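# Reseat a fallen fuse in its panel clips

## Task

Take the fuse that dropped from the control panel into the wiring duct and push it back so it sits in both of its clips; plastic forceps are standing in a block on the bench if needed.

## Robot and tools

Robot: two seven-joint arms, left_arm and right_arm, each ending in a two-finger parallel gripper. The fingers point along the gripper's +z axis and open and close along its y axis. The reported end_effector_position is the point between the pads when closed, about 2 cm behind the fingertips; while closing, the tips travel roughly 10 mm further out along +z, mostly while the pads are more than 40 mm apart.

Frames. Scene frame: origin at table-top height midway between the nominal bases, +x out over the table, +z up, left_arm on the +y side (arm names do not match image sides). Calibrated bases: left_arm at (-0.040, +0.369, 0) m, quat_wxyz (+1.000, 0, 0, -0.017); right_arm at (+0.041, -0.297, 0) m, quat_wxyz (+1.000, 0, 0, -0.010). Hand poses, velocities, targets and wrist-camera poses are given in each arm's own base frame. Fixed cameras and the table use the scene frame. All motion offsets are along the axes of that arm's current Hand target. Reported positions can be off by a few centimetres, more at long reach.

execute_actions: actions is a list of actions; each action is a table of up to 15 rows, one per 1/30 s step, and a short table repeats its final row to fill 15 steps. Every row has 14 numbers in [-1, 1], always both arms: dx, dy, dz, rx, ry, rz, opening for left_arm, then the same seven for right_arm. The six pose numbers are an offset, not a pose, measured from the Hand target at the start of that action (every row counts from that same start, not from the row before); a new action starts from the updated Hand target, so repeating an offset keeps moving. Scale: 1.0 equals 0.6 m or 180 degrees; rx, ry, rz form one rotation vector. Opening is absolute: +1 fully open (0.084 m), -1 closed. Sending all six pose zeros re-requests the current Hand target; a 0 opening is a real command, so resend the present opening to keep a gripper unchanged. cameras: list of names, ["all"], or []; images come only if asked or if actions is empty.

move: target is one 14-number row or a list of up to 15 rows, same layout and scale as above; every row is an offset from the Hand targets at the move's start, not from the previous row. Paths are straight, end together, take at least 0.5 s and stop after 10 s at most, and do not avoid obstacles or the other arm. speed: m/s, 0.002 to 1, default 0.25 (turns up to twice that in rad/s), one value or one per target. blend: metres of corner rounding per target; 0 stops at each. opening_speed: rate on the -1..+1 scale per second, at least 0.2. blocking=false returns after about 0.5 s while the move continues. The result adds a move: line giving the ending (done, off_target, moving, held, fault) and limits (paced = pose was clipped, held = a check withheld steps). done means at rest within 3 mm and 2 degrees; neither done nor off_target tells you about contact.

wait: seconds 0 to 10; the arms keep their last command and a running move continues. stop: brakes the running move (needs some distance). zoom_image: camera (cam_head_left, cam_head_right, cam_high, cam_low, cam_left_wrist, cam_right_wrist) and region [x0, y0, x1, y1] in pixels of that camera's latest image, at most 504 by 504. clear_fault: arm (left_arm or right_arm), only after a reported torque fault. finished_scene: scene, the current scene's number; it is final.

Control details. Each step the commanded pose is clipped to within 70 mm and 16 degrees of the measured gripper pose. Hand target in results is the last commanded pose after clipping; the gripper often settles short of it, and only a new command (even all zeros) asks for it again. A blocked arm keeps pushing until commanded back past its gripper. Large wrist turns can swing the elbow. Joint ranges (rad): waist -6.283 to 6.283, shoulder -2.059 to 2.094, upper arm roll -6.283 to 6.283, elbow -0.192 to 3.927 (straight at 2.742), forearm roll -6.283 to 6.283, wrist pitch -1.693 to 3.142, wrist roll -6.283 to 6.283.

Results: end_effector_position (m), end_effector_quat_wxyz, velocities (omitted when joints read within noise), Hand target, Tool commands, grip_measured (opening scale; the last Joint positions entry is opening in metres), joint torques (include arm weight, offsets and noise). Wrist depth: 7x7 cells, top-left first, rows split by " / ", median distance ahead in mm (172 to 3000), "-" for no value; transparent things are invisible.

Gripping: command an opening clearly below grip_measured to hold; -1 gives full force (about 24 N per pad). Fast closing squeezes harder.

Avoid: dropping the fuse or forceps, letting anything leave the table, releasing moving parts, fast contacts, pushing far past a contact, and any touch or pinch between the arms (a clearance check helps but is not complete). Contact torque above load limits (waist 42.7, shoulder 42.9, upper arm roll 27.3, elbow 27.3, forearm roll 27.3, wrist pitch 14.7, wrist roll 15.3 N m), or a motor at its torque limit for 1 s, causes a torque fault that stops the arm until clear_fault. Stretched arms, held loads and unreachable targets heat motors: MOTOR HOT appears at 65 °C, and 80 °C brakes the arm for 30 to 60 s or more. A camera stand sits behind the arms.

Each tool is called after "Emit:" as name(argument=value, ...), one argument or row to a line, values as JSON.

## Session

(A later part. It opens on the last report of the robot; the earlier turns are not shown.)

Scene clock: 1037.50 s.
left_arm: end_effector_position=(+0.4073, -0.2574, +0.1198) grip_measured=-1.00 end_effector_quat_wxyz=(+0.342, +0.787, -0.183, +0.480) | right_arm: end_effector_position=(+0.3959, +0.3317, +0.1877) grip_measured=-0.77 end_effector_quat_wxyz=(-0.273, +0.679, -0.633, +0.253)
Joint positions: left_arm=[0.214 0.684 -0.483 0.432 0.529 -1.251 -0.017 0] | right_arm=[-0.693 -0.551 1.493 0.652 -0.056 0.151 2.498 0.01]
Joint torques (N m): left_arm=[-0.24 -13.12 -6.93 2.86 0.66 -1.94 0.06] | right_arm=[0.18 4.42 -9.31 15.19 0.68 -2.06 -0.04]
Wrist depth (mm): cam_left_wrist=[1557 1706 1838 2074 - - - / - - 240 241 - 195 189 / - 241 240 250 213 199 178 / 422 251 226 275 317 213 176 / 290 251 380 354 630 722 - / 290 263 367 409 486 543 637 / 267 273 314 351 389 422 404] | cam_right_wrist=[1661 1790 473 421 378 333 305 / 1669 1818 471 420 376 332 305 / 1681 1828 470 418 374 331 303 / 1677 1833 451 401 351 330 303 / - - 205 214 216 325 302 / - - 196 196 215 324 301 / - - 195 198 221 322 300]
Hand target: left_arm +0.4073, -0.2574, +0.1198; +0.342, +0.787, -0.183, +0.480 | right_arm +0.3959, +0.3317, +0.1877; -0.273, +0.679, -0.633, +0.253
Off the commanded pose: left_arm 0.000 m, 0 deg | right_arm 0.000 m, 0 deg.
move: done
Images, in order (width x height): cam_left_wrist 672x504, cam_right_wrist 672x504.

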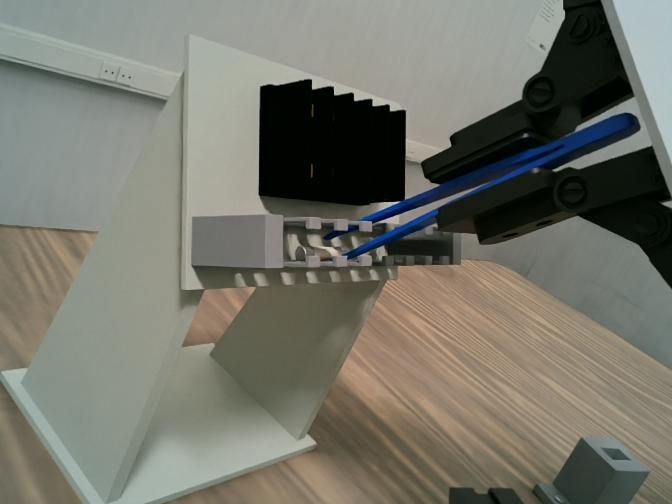

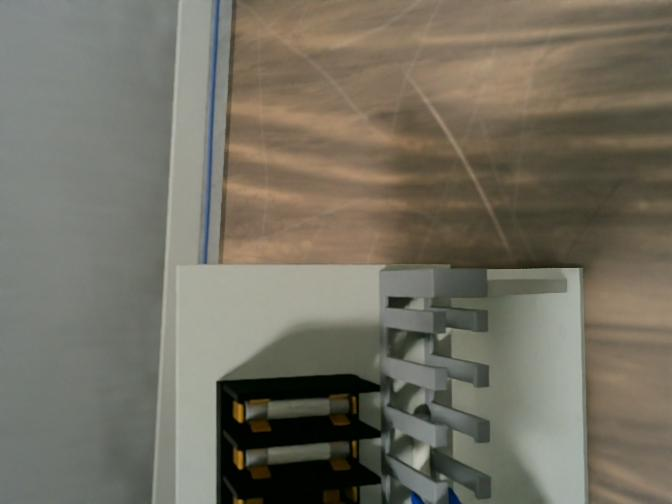

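Emit:
move(
  target=[
    [0,0,0,0,0,0,-1,0,-0.0036,0,0,0,0,-0.75],
    [0,0,0,0,0,0,-1,0,-0.0036,0.0117,0,0,0,-0.75],
  ],
  speed=0.03,
  cameras=["cam_left_wrist","cam_right_wrist"],
)

Emit:
zoom_image(
  camera="cam_left_wrist",
  region=[260, 170, 440, 300],
)

Emit:
zoom_image(
  camera="cam_right_wrist",
  region=[340, 360, 504, 504],
)

Scene clock: 1064.63 s.
left_arm: end_effector_position=(+0.4073, -0.2574, +0.1198) grip_measured=-1.00 end_effector_quat_wxyz=(+0.342, +0.787, -0.183, +0.480) | right_arm: end_effector_position=(+0.4023, +0.3322, +0.1841) grip_measured=-0.77 end_effector_quat_wxyz=(-0.273, +0.679, -0.633, +0.253)
Joint positions: left_arm=[0.214 0.684 -0.483 0.432 0.529 -1.251 -0.017 0] | right_arm=[-0.744 -0.547 1.532 0.665 -0.062 0.137 2.499 0.01]
Joint torques (N m): left_arm=[-0.31 -12.95 -6.92 2.87 0.57 -1.96 0.13] | right_arm=[-0.65 4.28 -8.98 15.15 0.78 -2.58 0.3]
Wrist depth (mm): cam_left_wrist=[1546 1686 1842 2062 - - - / - - 240 241 282 199 - / - 241 240 250 215 201 182 / 422 251 226 264 317 - 180 / 291 252 380 354 606 723 - / 290 263 366 409 486 542 638 / 268 273 313 351 390 422 404] | cam_right_wrist=[1653 1799 468 415 373 329 302 / 1661 1804 466 415 371 328 301 / 1661 1823 463 413 370 326 300 / 1677 1828 444 396 357 326 299 / - - 198 206 212 311 298 / - - 193 195 211 320 297 / - - 188 181 210 318 297]
Hand target: left_arm +0.4073, -0.2574, +0.1198; +0.342, +0.787, -0.183, +0.480 | right_arm +0.4023, +0.3322, +0.1841; -0.273, +0.679, -0.633, +0.253
Off the commanded pose: left_arm 0.000 m, 0 deg | right_arm 0.000 m, 0 deg.
move: done
Images, in order (width x height): cam_left_wrist 672x504, cam_right_wrist 672x504.

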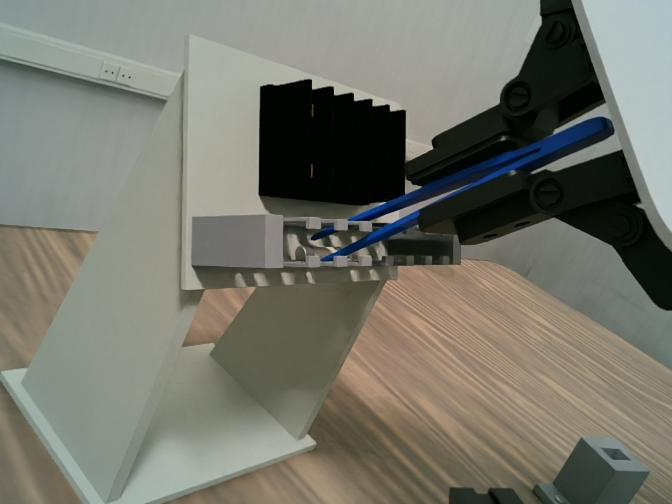

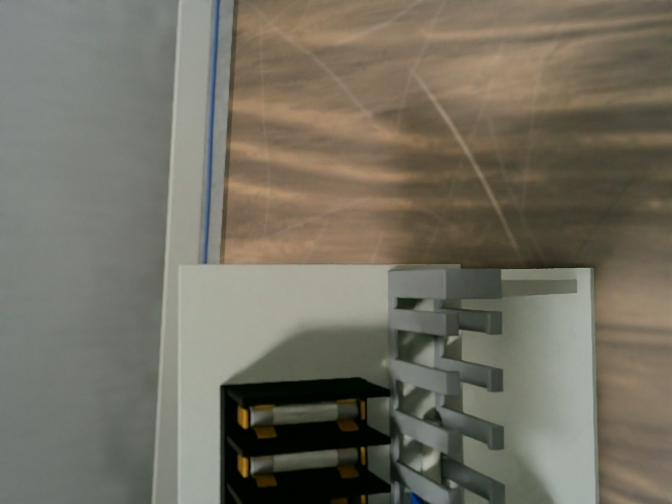

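Scaled by 2.800 from the camera's 672x504 image, which has a finer 960x720 frame.

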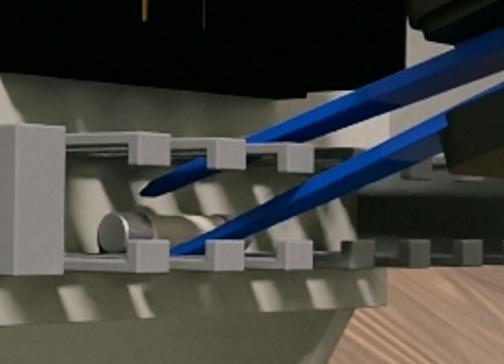

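Scaled by 3.073 from the camera's 672x504 image, which has a finer 960x720 frame.

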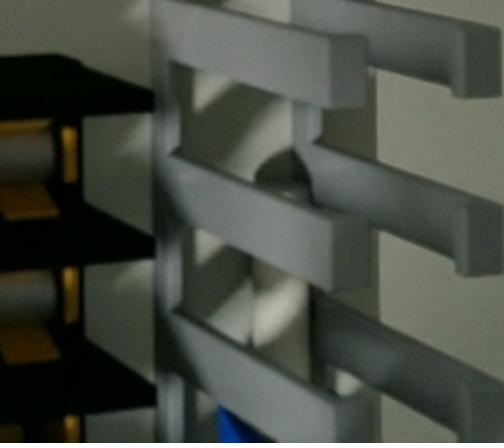

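Emit:
move(
  target=[
    [0,0,0,0,0,0,-1,0,0,0.0025,0,0,0,-0.75],
    [0,0,0,0,0,0,-1,0,0,0.0025,0,0,0,-0.81],
  ],
  speed=0.02,
  opening_speed=0.2,
  cameras=["cam_left_wrist","cam_right_wrist"],
)

Emit:
zoom_image(
  camera="cam_left_wrist",
  region=[260, 170, 440, 300],
)

Emit:
zoom_image(
  camera="cam_right_wrist",
  region=[340, 360, 504, 504],
)

Scene clock: 1078.60 s.
left_arm: end_effector_position=(+0.4073, -0.2574, +0.1198) grip_measured=-1.00 end_effector_quat_wxyz=(+0.342, +0.787, -0.183, +0.480) | right_arm: end_effector_position=(+0.4033, +0.3322, +0.1830) grip_measured=-0.83 end_effector_quat_wxyz=(-0.273, +0.679, -0.633, +0.253)
Joint positions: left_arm=[0.214 0.684 -0.483 0.432 0.529 -1.251 -0.017 0] | right_arm=[-0.755 -0.547 1.541 0.667 -0.063 0.133 2.5 0.008]
Joint torques (N m): left_arm=[-0.24 -12.78 -6.71 2.87 0.55 -1.89 0.15] | right_arm=[-0.43 4.59 -9.52 15.37 0.69 -2.52 0.29]
Wrist depth (mm): cam_left_wrist=[1571 1723 1818 2032 - - - / - - 240 241 - 198 - / - 241 240 250 213 198 - / 424 251 226 267 317 - 181 / 290 251 380 354 606 722 - / 290 263 367 408 487 542 640 / 267 273 314 352 388 422 405] | cam_right_wrist=[1638 1795 466 414 371 327 301 / 1653 1799 462 413 370 327 299 / 1661 1813 461 411 369 325 299 / 1673 1823 442 394 356 324 298 / - - 197 205 210 311 297 / - - 192 195 210 318 296 / - - 185 178 208 317 296]
Hand target: left_arm +0.4073, -0.2574, +0.1198; +0.342, +0.787, -0.183, +0.480 | right_arm +0.4033, +0.3322, +0.1830; -0.273, +0.679, -0.633, +0.253
Off the commanded pose: left_arm 0.000 m, 0 deg | right_arm 0.000 m, 0 deg.
move: done
Images, in order (width x height): cam_left_wrist 672x504, cam_right_wrist 672x504.

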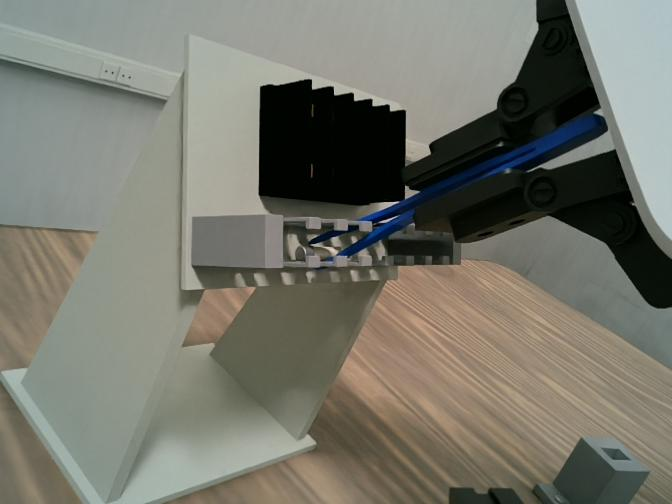

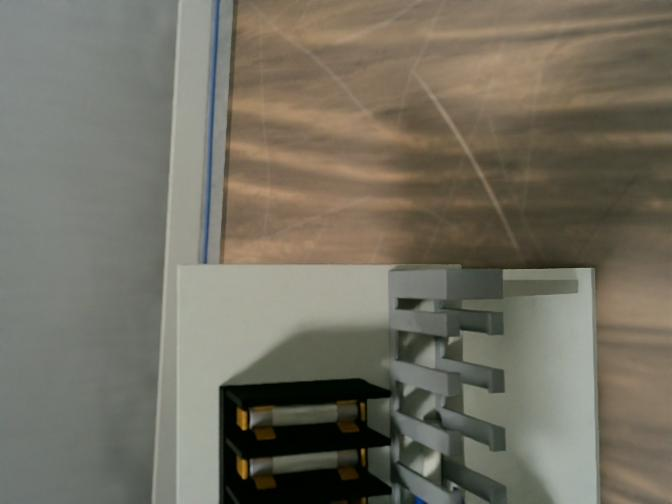

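Scaled by 2.800 from the camera's 672x504 image, which has a finer 960x720 frame.

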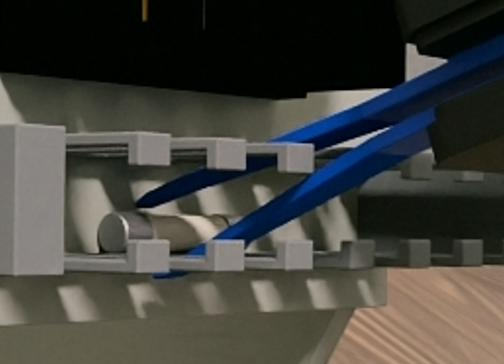

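Scaled by 3.073 from the camera's 672x504 image, which has a finer 960x720 frame.

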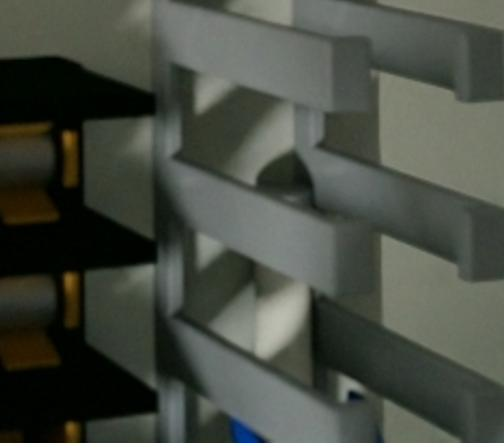

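Emit:
move(
  target=[
    [0,0,0,0,0,0,-1,0,0,0,0,0,0,-0.75],
    [0,0,0,0,0,0,-1,0,0,-0.01,0,0,0,-0.75],
    [0,0,0,0,0,0,-1,0,-0.0249,-0.01,-0.0556,0,0,-0.75],
  ],
  speed=0.03,
  opening_speed=0.3,
  cameras=["cam_left_wrist","cam_right_wrist"],
)

Emit:
zoom_image(
  camera="cam_left_wrist",
  region=[260, 170, 440, 300],
)

Emit:
zoom_image(
  camera="cam_right_wrist",
  region=[340, 360, 504, 504],
)

Scene clock: 1102.53 s.
left_arm: end_effector_position=(+0.4073, -0.2574, +0.1198) grip_measured=-1.00 end_effector_quat_wxyz=(+0.342, +0.787, -0.183, +0.480) | right_arm: end_effector_position=(+0.4100, +0.3327, +0.1977) grip_measured=-0.77 end_effector_quat_wxyz=(-0.212, +0.700, -0.652, +0.197)
Joint positions: left_arm=[0.214 0.684 -0.483 0.432 0.529 -1.251 -0.017 0] | right_arm=[-0.764 -0.358 1.502 0.798 -0.078 0.371 2.383 0.01]
Joint torques (N m): left_arm=[-0.39 -13.05 -6.91 2.92 0.53 -1.88 -0.07] | right_arm=[-0.41 3.08 -6.31 17.45 0.15 -2.27 0.06]
Wrist depth (mm): cam_left_wrist=[1560 1702 1838 2008 - 201 - / - - 240 242 215 199 182 / - 241 240 250 225 - 183 / 423 251 226 276 755 - - / 290 251 380 354 629 755 - / 290 263 366 407 487 543 638 / 267 272 313 351 389 422 404] | cam_right_wrist=[1781 461 433 390 361 330 309 / 1804 459 431 388 359 329 308 / 1795 455 431 387 359 328 307 / 1813 - 417 376 350 327 307 / - - 194 206 215 322 306 / - - 189 194 206 321 305 / - - 185 190 218 320 304]
Hand target: left_arm +0.4073, -0.2574, +0.1198; +0.342, +0.787, -0.183, +0.480 | right_arm +0.4100, +0.3327, +0.1977; -0.212, +0.700, -0.652, +0.197
Off the commanded pose: left_arm 0.000 m, 0 deg | right_arm 0.000 m, 0 deg.
move: done
Images, in order (width x height): cam_left_wrist 672x504, cam_right_wrist 672x504.

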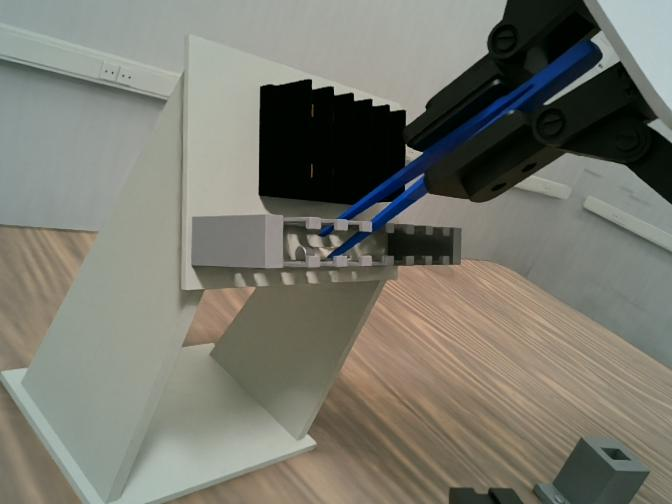

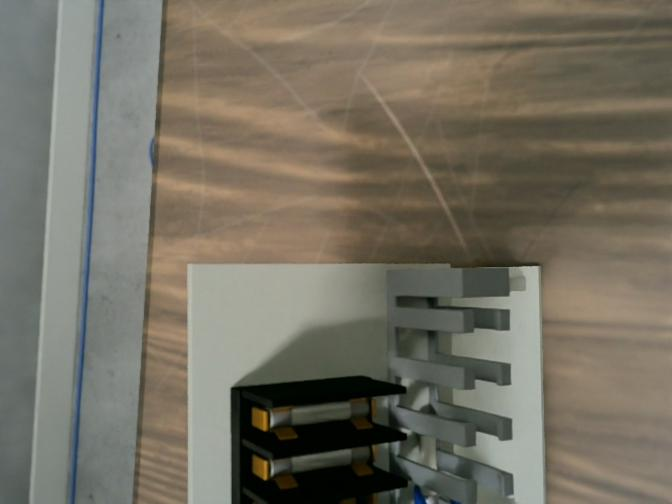

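Scaled by 2.800 from the camera's 672x504 image, which has a finer 960x720 frame.

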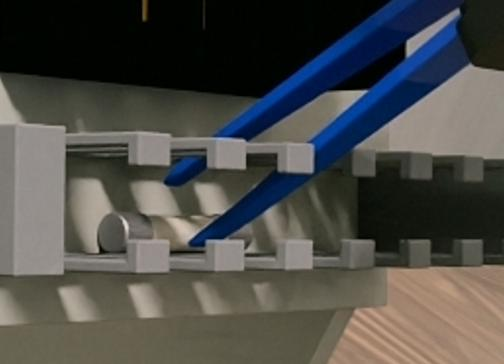

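Scaled by 3.073 from the camera's 672x504 image, which has a finer 960x720 frame.

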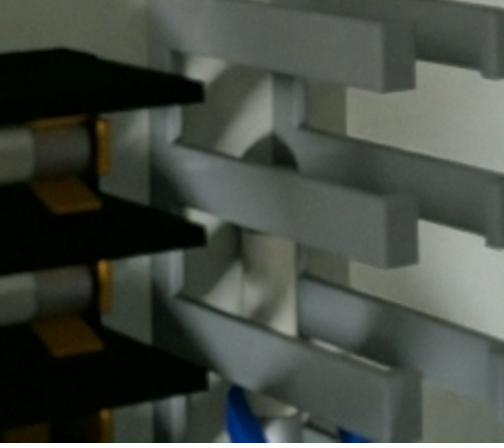

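Emit:
move(
  target=[
    [0,0,0,0,0,0,-1,0,-0.002,0,0,0,0,-0.75],
    [0,0,0,0,0,0,-1,0,-0.002,0.0083,0,0,0,-0.75],
  ],
  speed=0.03,
  cameras=["cam_left_wrist","cam_right_wrist"],
)

Emit:
zoom_image(
  camera="cam_left_wrist",
  region=[270, 200, 380, 280],
)

Emit:
zoom_image(
  camera="cam_right_wrist",
  region=[370, 400, 504, 504],
)

Scene clock: 1116.90 s.
left_arm: end_effector_position=(+0.4073, -0.2574, +0.1198) grip_measured=-1.00 end_effector_quat_wxyz=(+0.342, +0.787, -0.183, +0.480) | right_arm: end_effector_position=(+0.4137, +0.3330, +0.1942) grip_measured=-0.77 end_effector_quat_wxyz=(-0.212, +0.700, -0.652, +0.197)
Joint positions: left_arm=[0.214 0.684 -0.483 0.432 0.529 -1.251 -0.017 0] | right_arm=[-0.811 -0.355 1.544 0.804 -0.082 0.361 2.385 0.01]
Joint torques (N m): left_arm=[-0.24 -13.08 -6.93 3.03 0.51 -1.9 0.14] | right_arm=[0.22 3.05 -6.25 17.75 0.12 -2.57 0.2]
Wrist depth (mm): cam_left_wrist=[1564 1706 1838 - - 198 - / - - 240 241 215 199 183 / - 241 240 250 222 - 182 / 423 251 226 275 751 - - / 290 251 380 354 628 759 - / 290 263 366 408 488 542 636 / 267 273 313 351 389 424 404] | cam_right_wrist=[1776 454 429 384 357 326 306 / 1795 453 427 384 355 325 305 / 1795 451 426 382 355 324 304 / 1809 - 413 372 346 324 303 / - - 189 201 210 318 303 / - - 184 193 209 317 302 / - - 180 176 208 317 301]
Hand target: left_arm +0.4073, -0.2574, +0.1198; +0.342, +0.787, -0.183, +0.480 | right_arm +0.4137, +0.3330, +0.1942; -0.212, +0.700, -0.652, +0.197
Off the commanded pose: left_arm 0.000 m, 0 deg | right_arm 0.000 m, 0 deg.
move: done
Images, in order (width x height): cam_left_wrist 672x504, cam_right_wrist 672x504.

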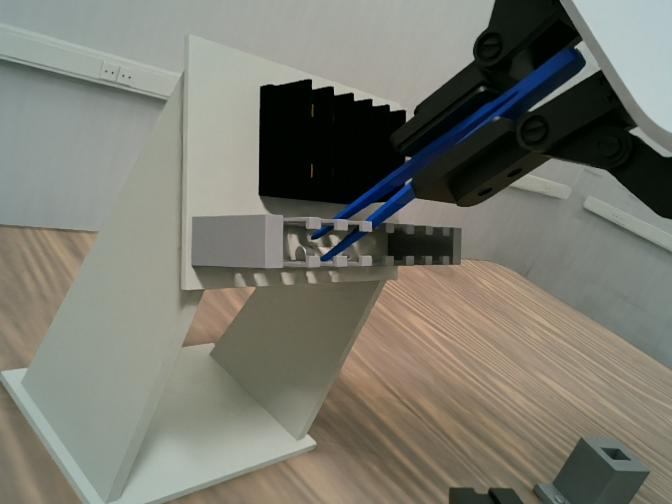

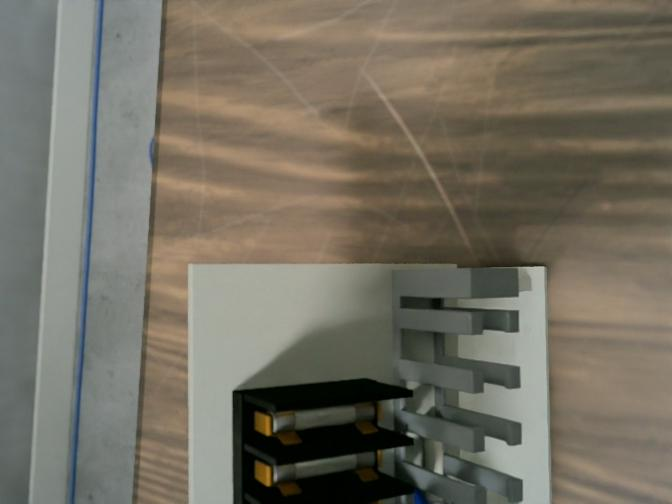

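Scaled by 4.582 from the camera's 672x504 image, which has a finer 960x720 frame.

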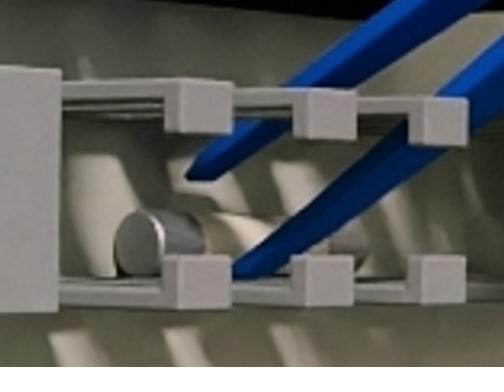

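Scaled by 3.761 from the camera's 672x504 image, which has a finer 960x720 frame.

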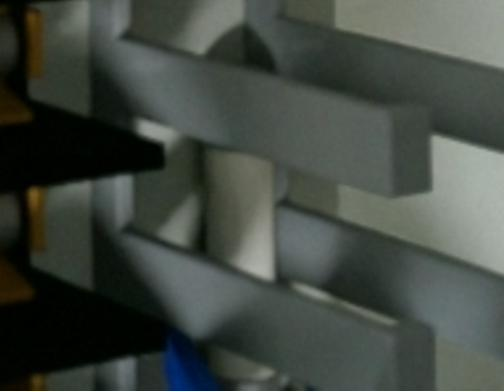

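Emit:
move(
  target=[
    [0,0,0,0,0,0,-1,0,0,0,0,0,0,-0.77],
    [0,0,0,0,0,0,-1,0,0,0.0014,0,0,0,-0.77],
    [0,0,0,0,0,0,-1,0,0,0.0014,0,0,0,-0.82],
  ],
  speed=0.02,
  opening_speed=0.2,
  cameras=["cam_left_wrist","cam_right_wrist"],
)

Emit:
zoom_image(
  camera="cam_left_wrist",
  region=[270, 200, 380, 280],
)

Emit:
zoom_image(
  camera="cam_right_wrist",
  region=[370, 400, 504, 504],
)

Scene clock: 1128.80 s.
left_arm: end_effector_position=(+0.4073, -0.2574, +0.1198) grip_measured=-1.00 end_effector_quat_wxyz=(+0.342, +0.787, -0.183, +0.480) | right_arm: end_effector_position=(+0.4142, +0.3330, +0.1935) grip_measured=-0.84 end_effector_quat_wxyz=(-0.212, +0.700, -0.652, +0.197)
Joint positions: left_arm=[0.214 0.684 -0.483 0.432 0.529 -1.251 -0.017 0] | right_arm=[-0.818 -0.355 1.551 0.804 -0.083 0.358 2.385 0.007]
Joint torques (N m): left_arm=[-0.26 -12.74 -6.91 2.96 0.59 -2 -0.04] | right_arm=[-0.55 3.51 -6.53 17.66 0.31 -2.69 0.27]
Wrist depth (mm): cam_left_wrist=[1557 1694 1828 2032 - 198 - / - - 240 241 215 199 182 / - 241 240 249 221 - 182 / 423 252 226 275 755 - - / 290 251 379 353 631 763 - / 290 263 366 407 486 542 637 / 268 273 313 351 389 422 405] | cam_right_wrist=[1772 455 428 384 356 326 305 / 1785 452 426 383 355 324 304 / 1809 450 424 381 354 323 304 / 1799 - 412 371 345 323 303 / - - 188 200 209 318 302 / - - 184 193 208 316 301 / - - 180 176 203 315 301]
Hand target: left_arm +0.4073, -0.2574, +0.1198; +0.342, +0.787, -0.183, +0.480 | right_arm +0.4142, +0.3330, +0.1935; -0.212, +0.700, -0.652, +0.197
Off the commanded pose: left_arm 0.000 m, 0 deg | right_arm 0.000 m, 0 deg.
move: done
Images, in order (width x height): cam_left_wrist 672x504, cam_right_wrist 672x504.

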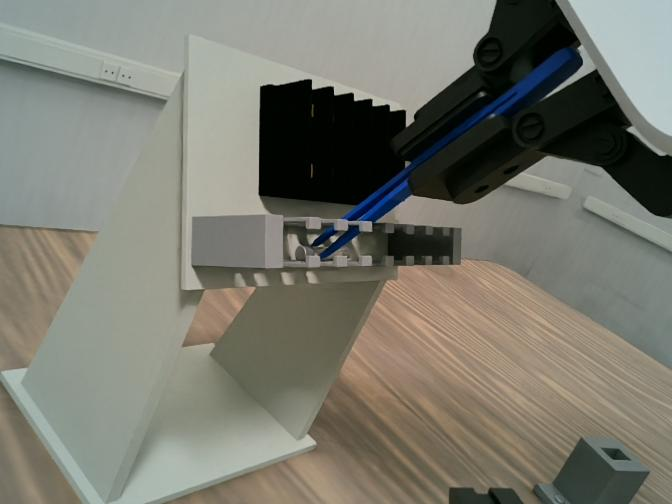

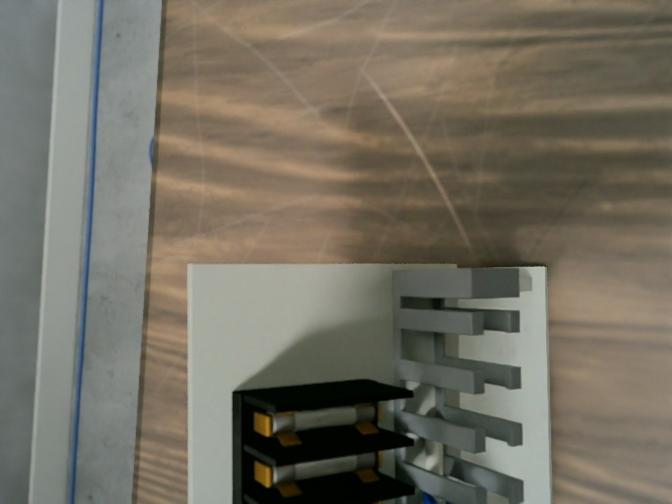

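Scaled by 4.582 from the camera's 672x504 image, which has a finer 960x720 frame.

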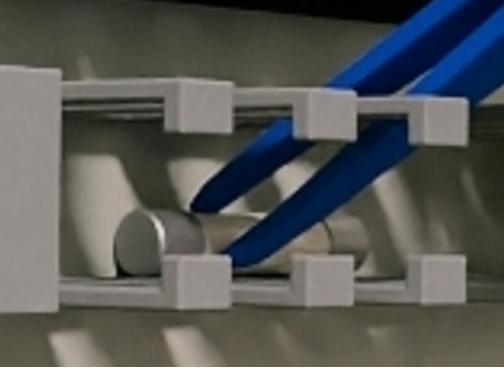

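Scaled by 3.761 from the camera's 672x504 image, which has a finer 960x720 frame.

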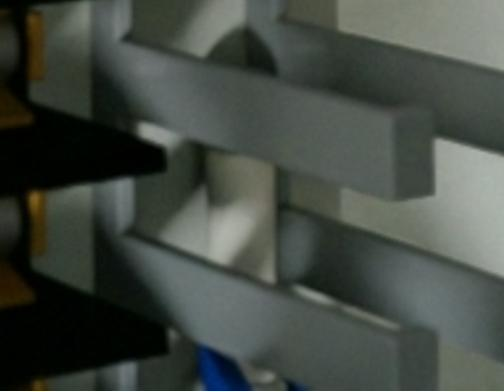

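Emit:
move(
  target=[0,0,0,0,0,0,-1,0,0.0047,-0.0088,0,0,0,-0.82],
  speed=0.015,
  cameras=["cam_left_wrist","cam_right_wrist"],
)

Emit:
zoom_image(
  camera="cam_left_wrist",
  region=[270, 200, 380, 280],
)

Emit:
zoom_image(
  camera="cam_right_wrist",
  region=[370, 400, 504, 504],
)

Scene clock: 1141.87 s.
left_arm: end_effector_position=(+0.4073, -0.2574, +0.1198) grip_measured=-1.00 end_effector_quat_wxyz=(+0.342, +0.787, -0.183, +0.480) | right_arm: end_effector_position=(+0.4089, +0.3326, +0.1963) grip_measured=-0.84 end_effector_quat_wxyz=(-0.212, +0.700, -0.652, +0.197)
Joint positions: left_arm=[0.214 0.684 -0.483 0.432 0.529 -1.251 -0.017 0] | right_arm=[-0.762 -0.359 1.503 0.794 -0.078 0.368 2.386 0.007]
Joint torques (N m): left_arm=[-0.29 -12.54 -6.89 2.9 0.69 -1.92 0.1] | right_arm=[0.59 2.11 -6.5 17.06 0.6 -2.31 0.06]
Wrist depth (mm): cam_left_wrist=[1560 1694 1838 1991 - 194 - / - - 240 241 212 199 182 / - 241 240 250 223 - 182 / 423 251 226 276 752 - - / 290 251 380 354 628 762 - / 290 263 366 408 486 543 640 / 268 273 313 351 388 422 405] | cam_right_wrist=[1772 458 432 387 360 328 308 / 1785 456 431 386 358 328 307 / 1818 456 428 385 357 326 306 / 1813 - 416 374 349 325 306 / - - 194 207 214 321 305 / - - 186 194 213 319 304 / - - 184 190 213 319 303]
Hand target: left_arm +0.4073, -0.2574, +0.1198; +0.342, +0.787, -0.183, +0.480 | right_arm +0.4089, +0.3326, +0.1963; -0.212, +0.700, -0.652, +0.197
Off the commanded pose: left_arm 0.000 m, 0 deg | right_arm 0.000 m, 0 deg.
move: done
Images, in order (width x height): cam_left_wrist 672x504, cam_right_wrist 672x504.

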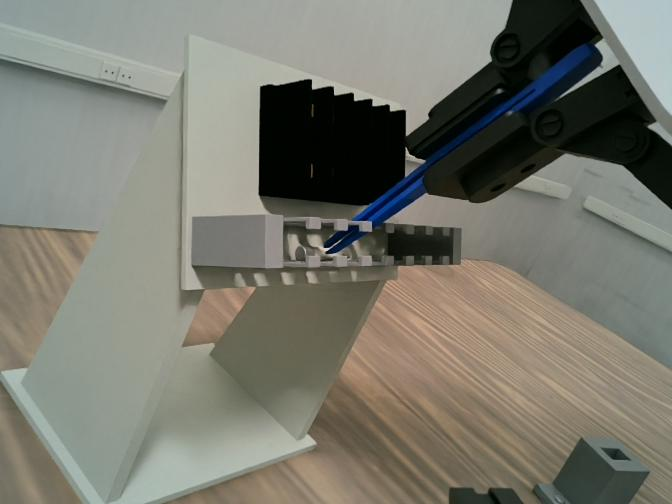

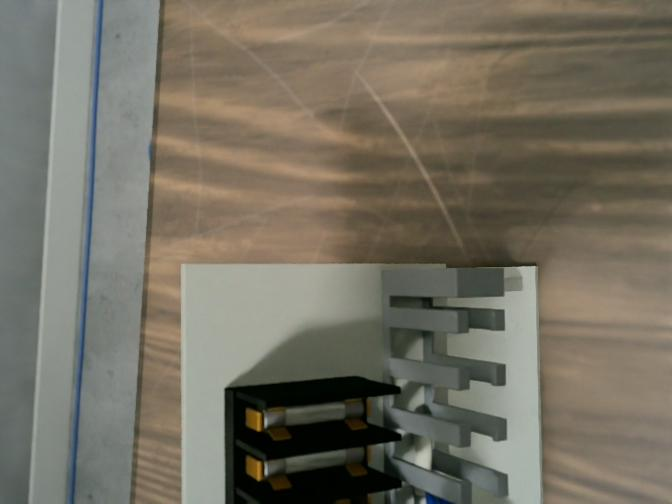

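Scaled by 4.582 from the camera's 672x504 image, which has a finer 960x720 frame.

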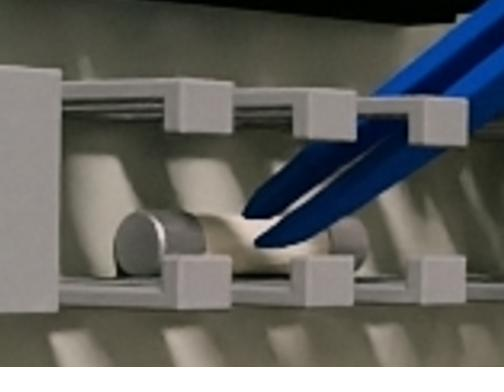

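Scaled by 3.761 from the camera's 672x504 image, which has a finer 960x720 frame.

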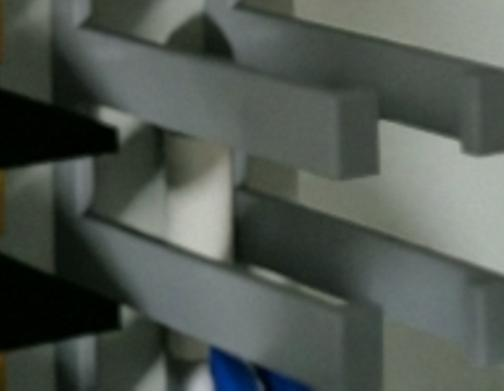

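Emit:
move(
  target=[
    [0,0,0,0,0,0,-1,0,0,0,0,0,0,-0.765],
    [0,0,0,0,0,0,-1,0,-0.0047,0.0088,0,0,0,-0.765],
    [0,0,0,0,0,0,-1,0,-0.0042,0.0118,0,0,0,-0.765],
  ],
  speed=0.02,
  opening_speed=0.3,
  cameras=["cam_left_wrist","cam_right_wrist"],
)

Emit:
zoom_image(
  camera="cam_left_wrist",
  region=[270, 200, 380, 280],
)

Emit:
zoom_image(
  camera="cam_right_wrist",
  region=[370, 400, 504, 504],
)

Scene clock: 1173.40 s.
left_arm: end_effector_position=(+0.4073, -0.2574, +0.1198) grip_measured=-1.00 end_effector_quat_wxyz=(+0.342, +0.787, -0.183, +0.480) | right_arm: end_effector_position=(+0.4149, +0.3330, +0.1919) grip_measured=-0.79 end_effector_quat_wxyz=(-0.212, +0.700, -0.652, +0.197)
Joint positions: left_arm=[0.214 0.684 -0.483 0.432 0.529 -1.251 -0.017 0] | right_arm=[-0.833 -0.355 1.565 0.805 -0.084 0.354 2.386 0.009]
Joint torques (N m): left_arm=[-0.3 -13.13 -7.05 2.79 0.33 -1.99 0.07] | right_arm=[0.04 3.02 -6.33 17.7 0.21 -2.67 0.28]
Wrist depth (mm): cam_left_wrist=[1546 1694 1828 - - 198 - / - - 240 241 215 201 - / - 241 240 249 221 - 183 / 424 251 226 276 755 - - / 290 251 381 354 629 756 - / 290 263 368 408 486 542 638 / 268 274 314 351 390 422 405] | cam_right_wrist=[1781 452 426 381 354 324 303 / 1799 450 424 381 353 323 302 / 1813 448 421 379 353 321 302 / 1795 - 409 369 343 321 301 / - - 186 198 207 316 300 / - - 180 194 206 314 300 / - - 178 176 201 314 299]
Hand target: left_arm +0.4073, -0.2574, +0.1198; +0.342, +0.787, -0.183, +0.480 | right_arm +0.4149, +0.3330, +0.1918; -0.212, +0.700, -0.652, +0.197
Off the commanded pose: left_arm 0.000 m, 0 deg | right_arm 0.000 m, 0 deg.
move: done
Images, in order (width x height): cam_left_wrist 672x504, cam_right_wrist 672x504.

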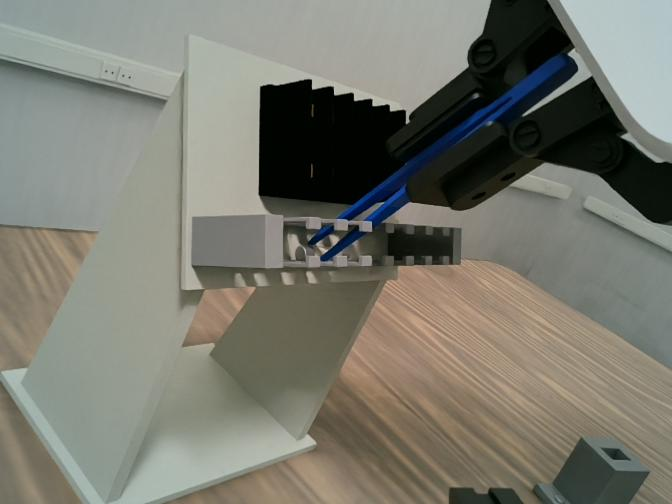

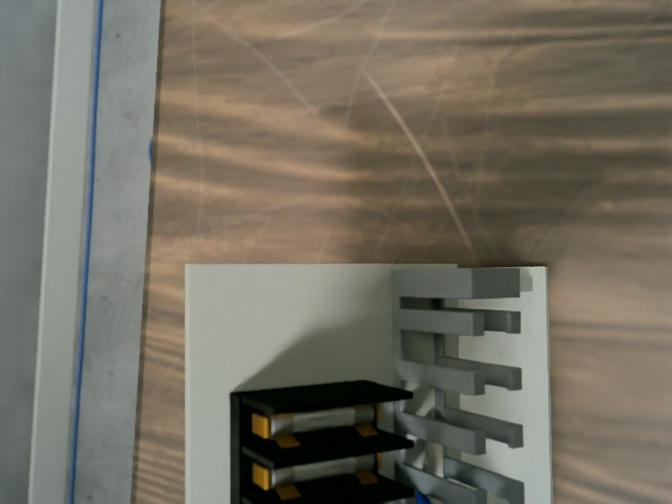

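Scaled by 4.582 from the camera's 672x504 image, which has a finer 960x720 frame.

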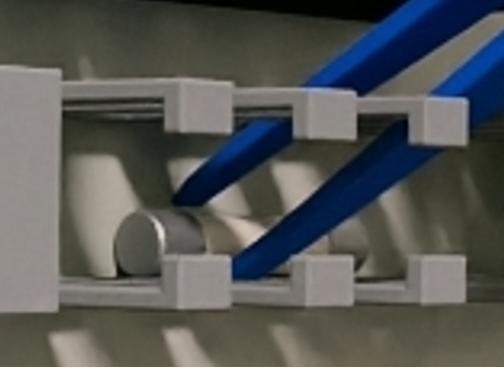

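Scaled by 3.761 from the camera's 672x504 image, which has a finer 960x720 frame.

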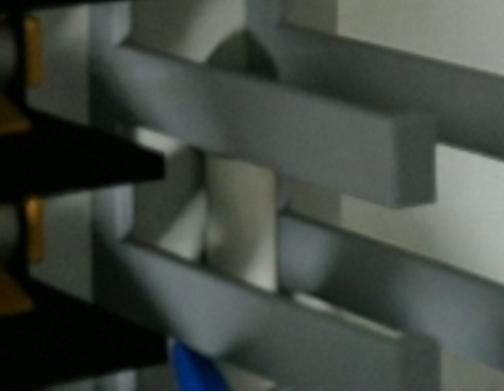

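Emit:
move(
  target=[0,0,0,0,0,0,-1,0,0,0,0,0,0,-0.83],
  opening_speed=0.2,
  cameras=["cam_left_wrist","cam_right_wrist"],
)

Emit:
zoom_image(
  camera="cam_left_wrist",
  region=[270, 200, 380, 280],
)

Emit:
zoom_image(
  camera="cam_right_wrist",
  region=[370, 400, 504, 504],
)

Scene clock: 1209.20 s.
left_arm: end_effector_position=(+0.4073, -0.2574, +0.1198) grip_measured=-1.00 end_effector_quat_wxyz=(+0.342, +0.787, -0.183, +0.480) | right_arm: end_effector_position=(+0.4149, +0.3330, +0.1918) grip_measured=-0.85 end_effector_quat_wxyz=(-0.212, +0.700, -0.652, +0.197)
Joint positions: left_arm=[0.214 0.684 -0.483 0.432 0.529 -1.251 -0.017 0] | right_arm=[-0.833 -0.355 1.565 0.805 -0.084 0.354 2.386 0.007]
Joint torques (N m): left_arm=[-0.42 -12.73 -7.13 3.07 0.43 -1.95 0.04] | right_arm=[-0.38 3.14 -6.49 17.53 0.3 -2.71 0.4]
Wrist depth (mm): cam_left_wrist=[1557 1694 1823 - - 198 - / - - 240 241 215 198 - / - 241 240 249 222 - 182 / 424 251 226 276 751 - - / 290 251 380 354 625 757 - / 290 263 366 407 488 543 637 / 267 273 314 352 388 422 404] | cam_right_wrist=[1758 452 426 382 354 323 303 / 1776 450 423 381 353 323 302 / 1809 448 421 379 352 321 302 / 1799 - 410 369 343 321 301 / - - 186 198 207 315 300 / - - 180 194 206 315 300 / - - 178 176 201 314 299]
Hand target: left_arm +0.4073, -0.2574, +0.1198; +0.342, +0.787, -0.183, +0.480 | right_arm +0.4149, +0.3330, +0.1918; -0.212, +0.700, -0.652, +0.197
Off the commanded pose: left_arm 0.000 m, 0 deg | right_arm 0.000 m, 0 deg.
move: done
Images, in order (width x height): cam_left_wrist 672x504, cam_right_wrist 672x504.

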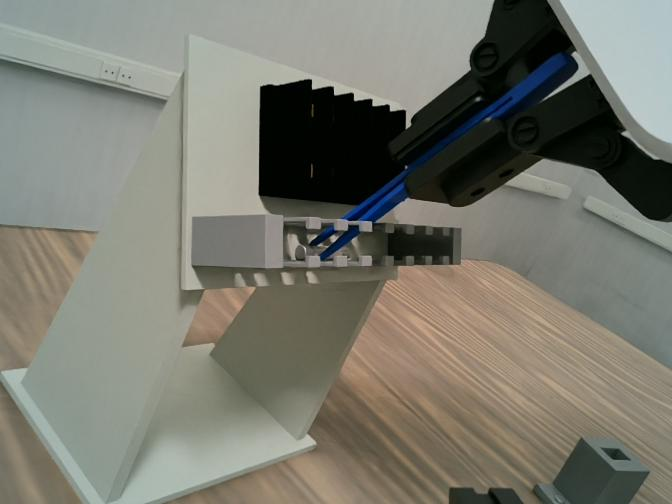

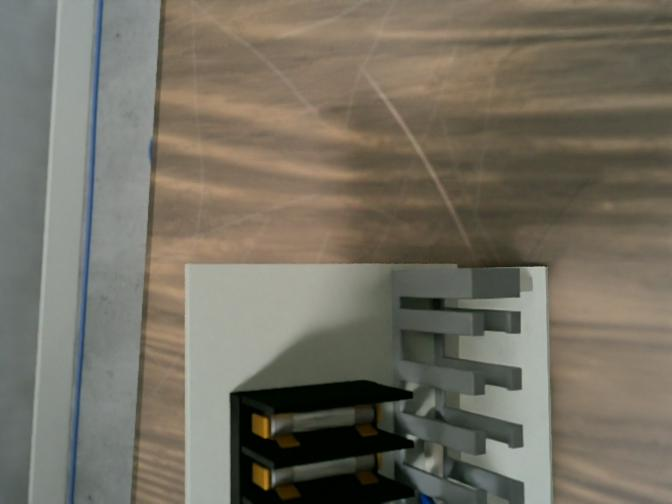

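Scaled by 4.582 from the camera's 672x504 image, which has a finer 960x720 frame.

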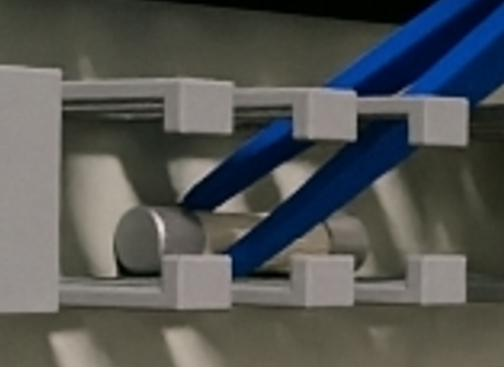

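Scaled by 3.761 from the camera's 672x504 image, which has a finer 960x720 frame.

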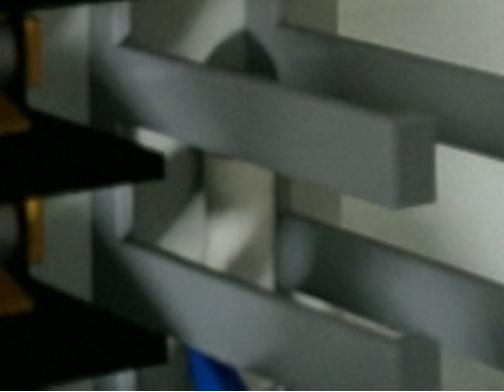

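Emit:
move(
  target=[0,0,0,0,0,0,-1,0,0.0039,-0.0073,0,0,0,-0.83],
  speed=0.015,
  cameras=["cam_left_wrist","cam_right_wrist"],
)

Emit:
zoom_image(
  camera="cam_left_wrist",
  region=[270, 200, 380, 280],
)

Scene clock: 1215.70 s.
left_arm: end_effector_position=(+0.4073, -0.2574, +0.1198) grip_measured=-1.00 end_effector_quat_wxyz=(+0.342, +0.787, -0.183, +0.480) | right_arm: end_effector_position=(+0.4106, +0.3327, +0.1942) grip_measured=-0.85 end_effector_quat_wxyz=(-0.212, +0.700, -0.652, +0.197)
Joint positions: left_arm=[0.214 0.684 -0.483 0.432 0.529 -1.251 -0.017 0] | right_arm=[-0.786 -0.358 1.525 0.796 -0.081 0.361 2.388 0.007]
Joint torques (N m): left_arm=[-0.21 -13.24 -6.99 2.89 0.61 -1.87 0.04] | right_arm=[0.01 2.77 -6.81 17.29 0.59 -2.31 0.24]
Wrist depth (mm): cam_left_wrist=[1560 1686 1838 2014 - 198 - / - - 240 241 212 201 182 / - 241 240 250 220 - 180 / 424 252 226 275 753 - - / 290 251 380 354 629 760 - / 290 263 366 407 486 544 639 / 267 273 314 351 389 423 405] | cam_right_wrist=[1785 455 428 385 357 326 306 / 1799 454 426 384 355 325 305 / 1799 450 425 382 355 324 304 / 1818 - 412 372 346 323 303 / - - 192 204 211 318 303 / - - 184 194 211 317 302 / - - 180 184 210 317 301]
Hand target: left_arm +0.4073, -0.2574, +0.1198; +0.342, +0.787, -0.183, +0.480 | right_arm +0.4106, +0.3327, +0.1942; -0.212, +0.700, -0.652, +0.197
Off the commanded pose: left_arm 0.000 m, 0 deg | right_arm 0.000 m, 0 deg.
move: done
Images, in order (width x height): cam_left_wrist 672x504, cam_right_wrist 672x504.

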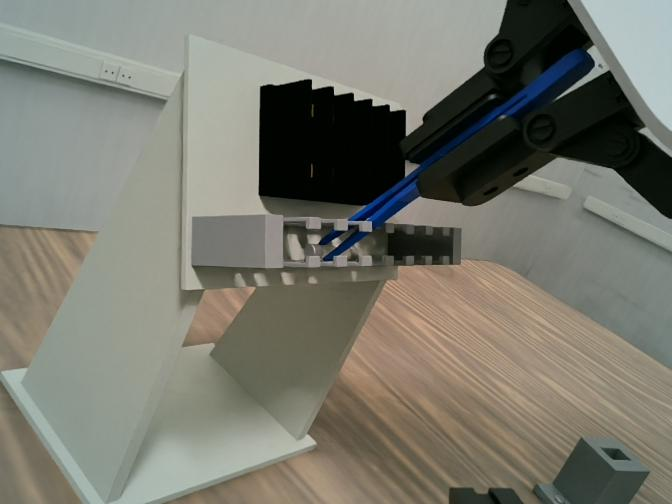

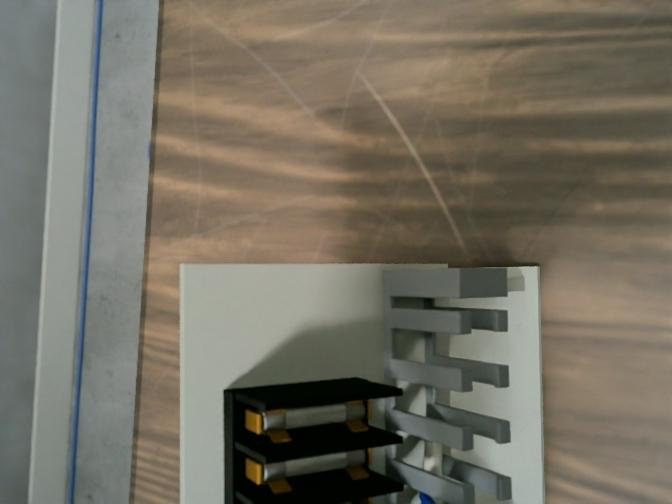

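Scaled by 4.582 from the camera's 672x504 image, which has a finer 960x720 frame.

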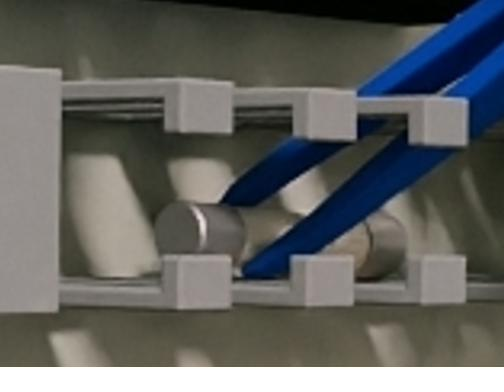

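Emit:
move(
  target=[
    [0,0,0,0,0,0,-1,0,-0.0044,-0.0023,0,0,0,-0.83],
    [0,0,0,0,0,0,-1,0,0.0034,-0.01707,0,0,0,-0.83],
  ],
  speed=0.02,
  cameras=["cam_left_wrist","cam_right_wrist"],
)

Emit:
zoom_image(
  camera="cam_left_wrist",
  region=[270, 190, 400, 280],
)

Emit:
zoom_image(
  camera="cam_right_wrist",
  region=[370, 380, 504, 504],
)

Scene clock: 1238.50 s.
left_arm: end_effector_position=(+0.4073, -0.2574, +0.1198) grip_measured=-1.00 end_effector_quat_wxyz=(+0.342, +0.787, -0.183, +0.480) | right_arm: end_effector_position=(+0.4032, +0.3322, +0.2016) grip_measured=-0.85 end_effector_quat_wxyz=(-0.212, +0.700, -0.652, +0.197)
Joint positions: left_arm=[0.214 0.684 -0.483 0.432 0.529 -1.251 -0.017 0] | right_arm=[-0.693 -0.366 1.442 0.785 -0.068 0.385 2.381 0.007]
Joint torques (N m): left_arm=[-0.24 -12.77 -7 2.73 0.51 -1.99 0.04] | right_arm=[0.12 1.73 -6.9 17.09 0.58 -2.31 -0.03]
Wrist depth (mm): cam_left_wrist=[1546 1694 1813 2002 - 195 188 / - - 240 241 208 195 178 / - 241 240 250 2793 215 - / 422 251 226 271 751 - - / 291 251 380 354 626 760 - / 290 263 366 408 485 544 638 / 268 273 314 352 388 424 404] | cam_right_wrist=[1781 466 439 394 366 334 313 / 1795 465 437 394 364 333 312 / 1804 462 436 392 364 332 312 / 1828 - 422 381 354 331 311 / - - 202 218 234 329 310 / - - 194 195 219 326 309 / - - 191 202 218 324 308]
Hand target: left_arm +0.4073, -0.2574, +0.1198; +0.342, +0.787, -0.183, +0.480 | right_arm +0.4032, +0.3322, +0.2016; -0.212, +0.700, -0.652, +0.197
Off the commanded pose: left_arm 0.000 m, 0 deg | right_arm 0.000 m, 0 deg.
move: done
Images, in order (width x height): cam_left_wrist 672x504, cam_right_wrist 672x504.

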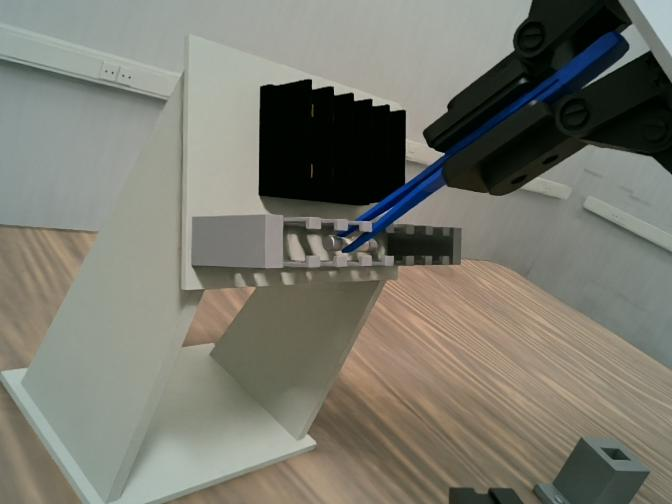

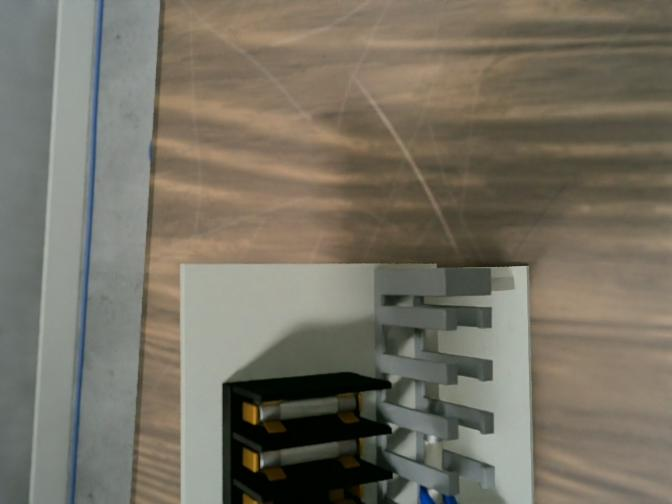

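Scaled by 3.877 from the camera's 672x504 image, which has a finer 960x720 frame.

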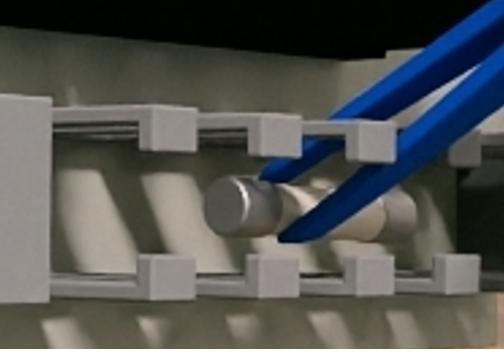

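Scaled by 3.761 from the camera's 672x504 image, which has a finer 960x720 frame.

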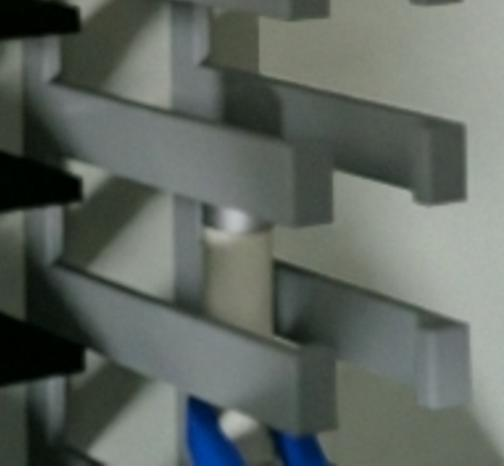

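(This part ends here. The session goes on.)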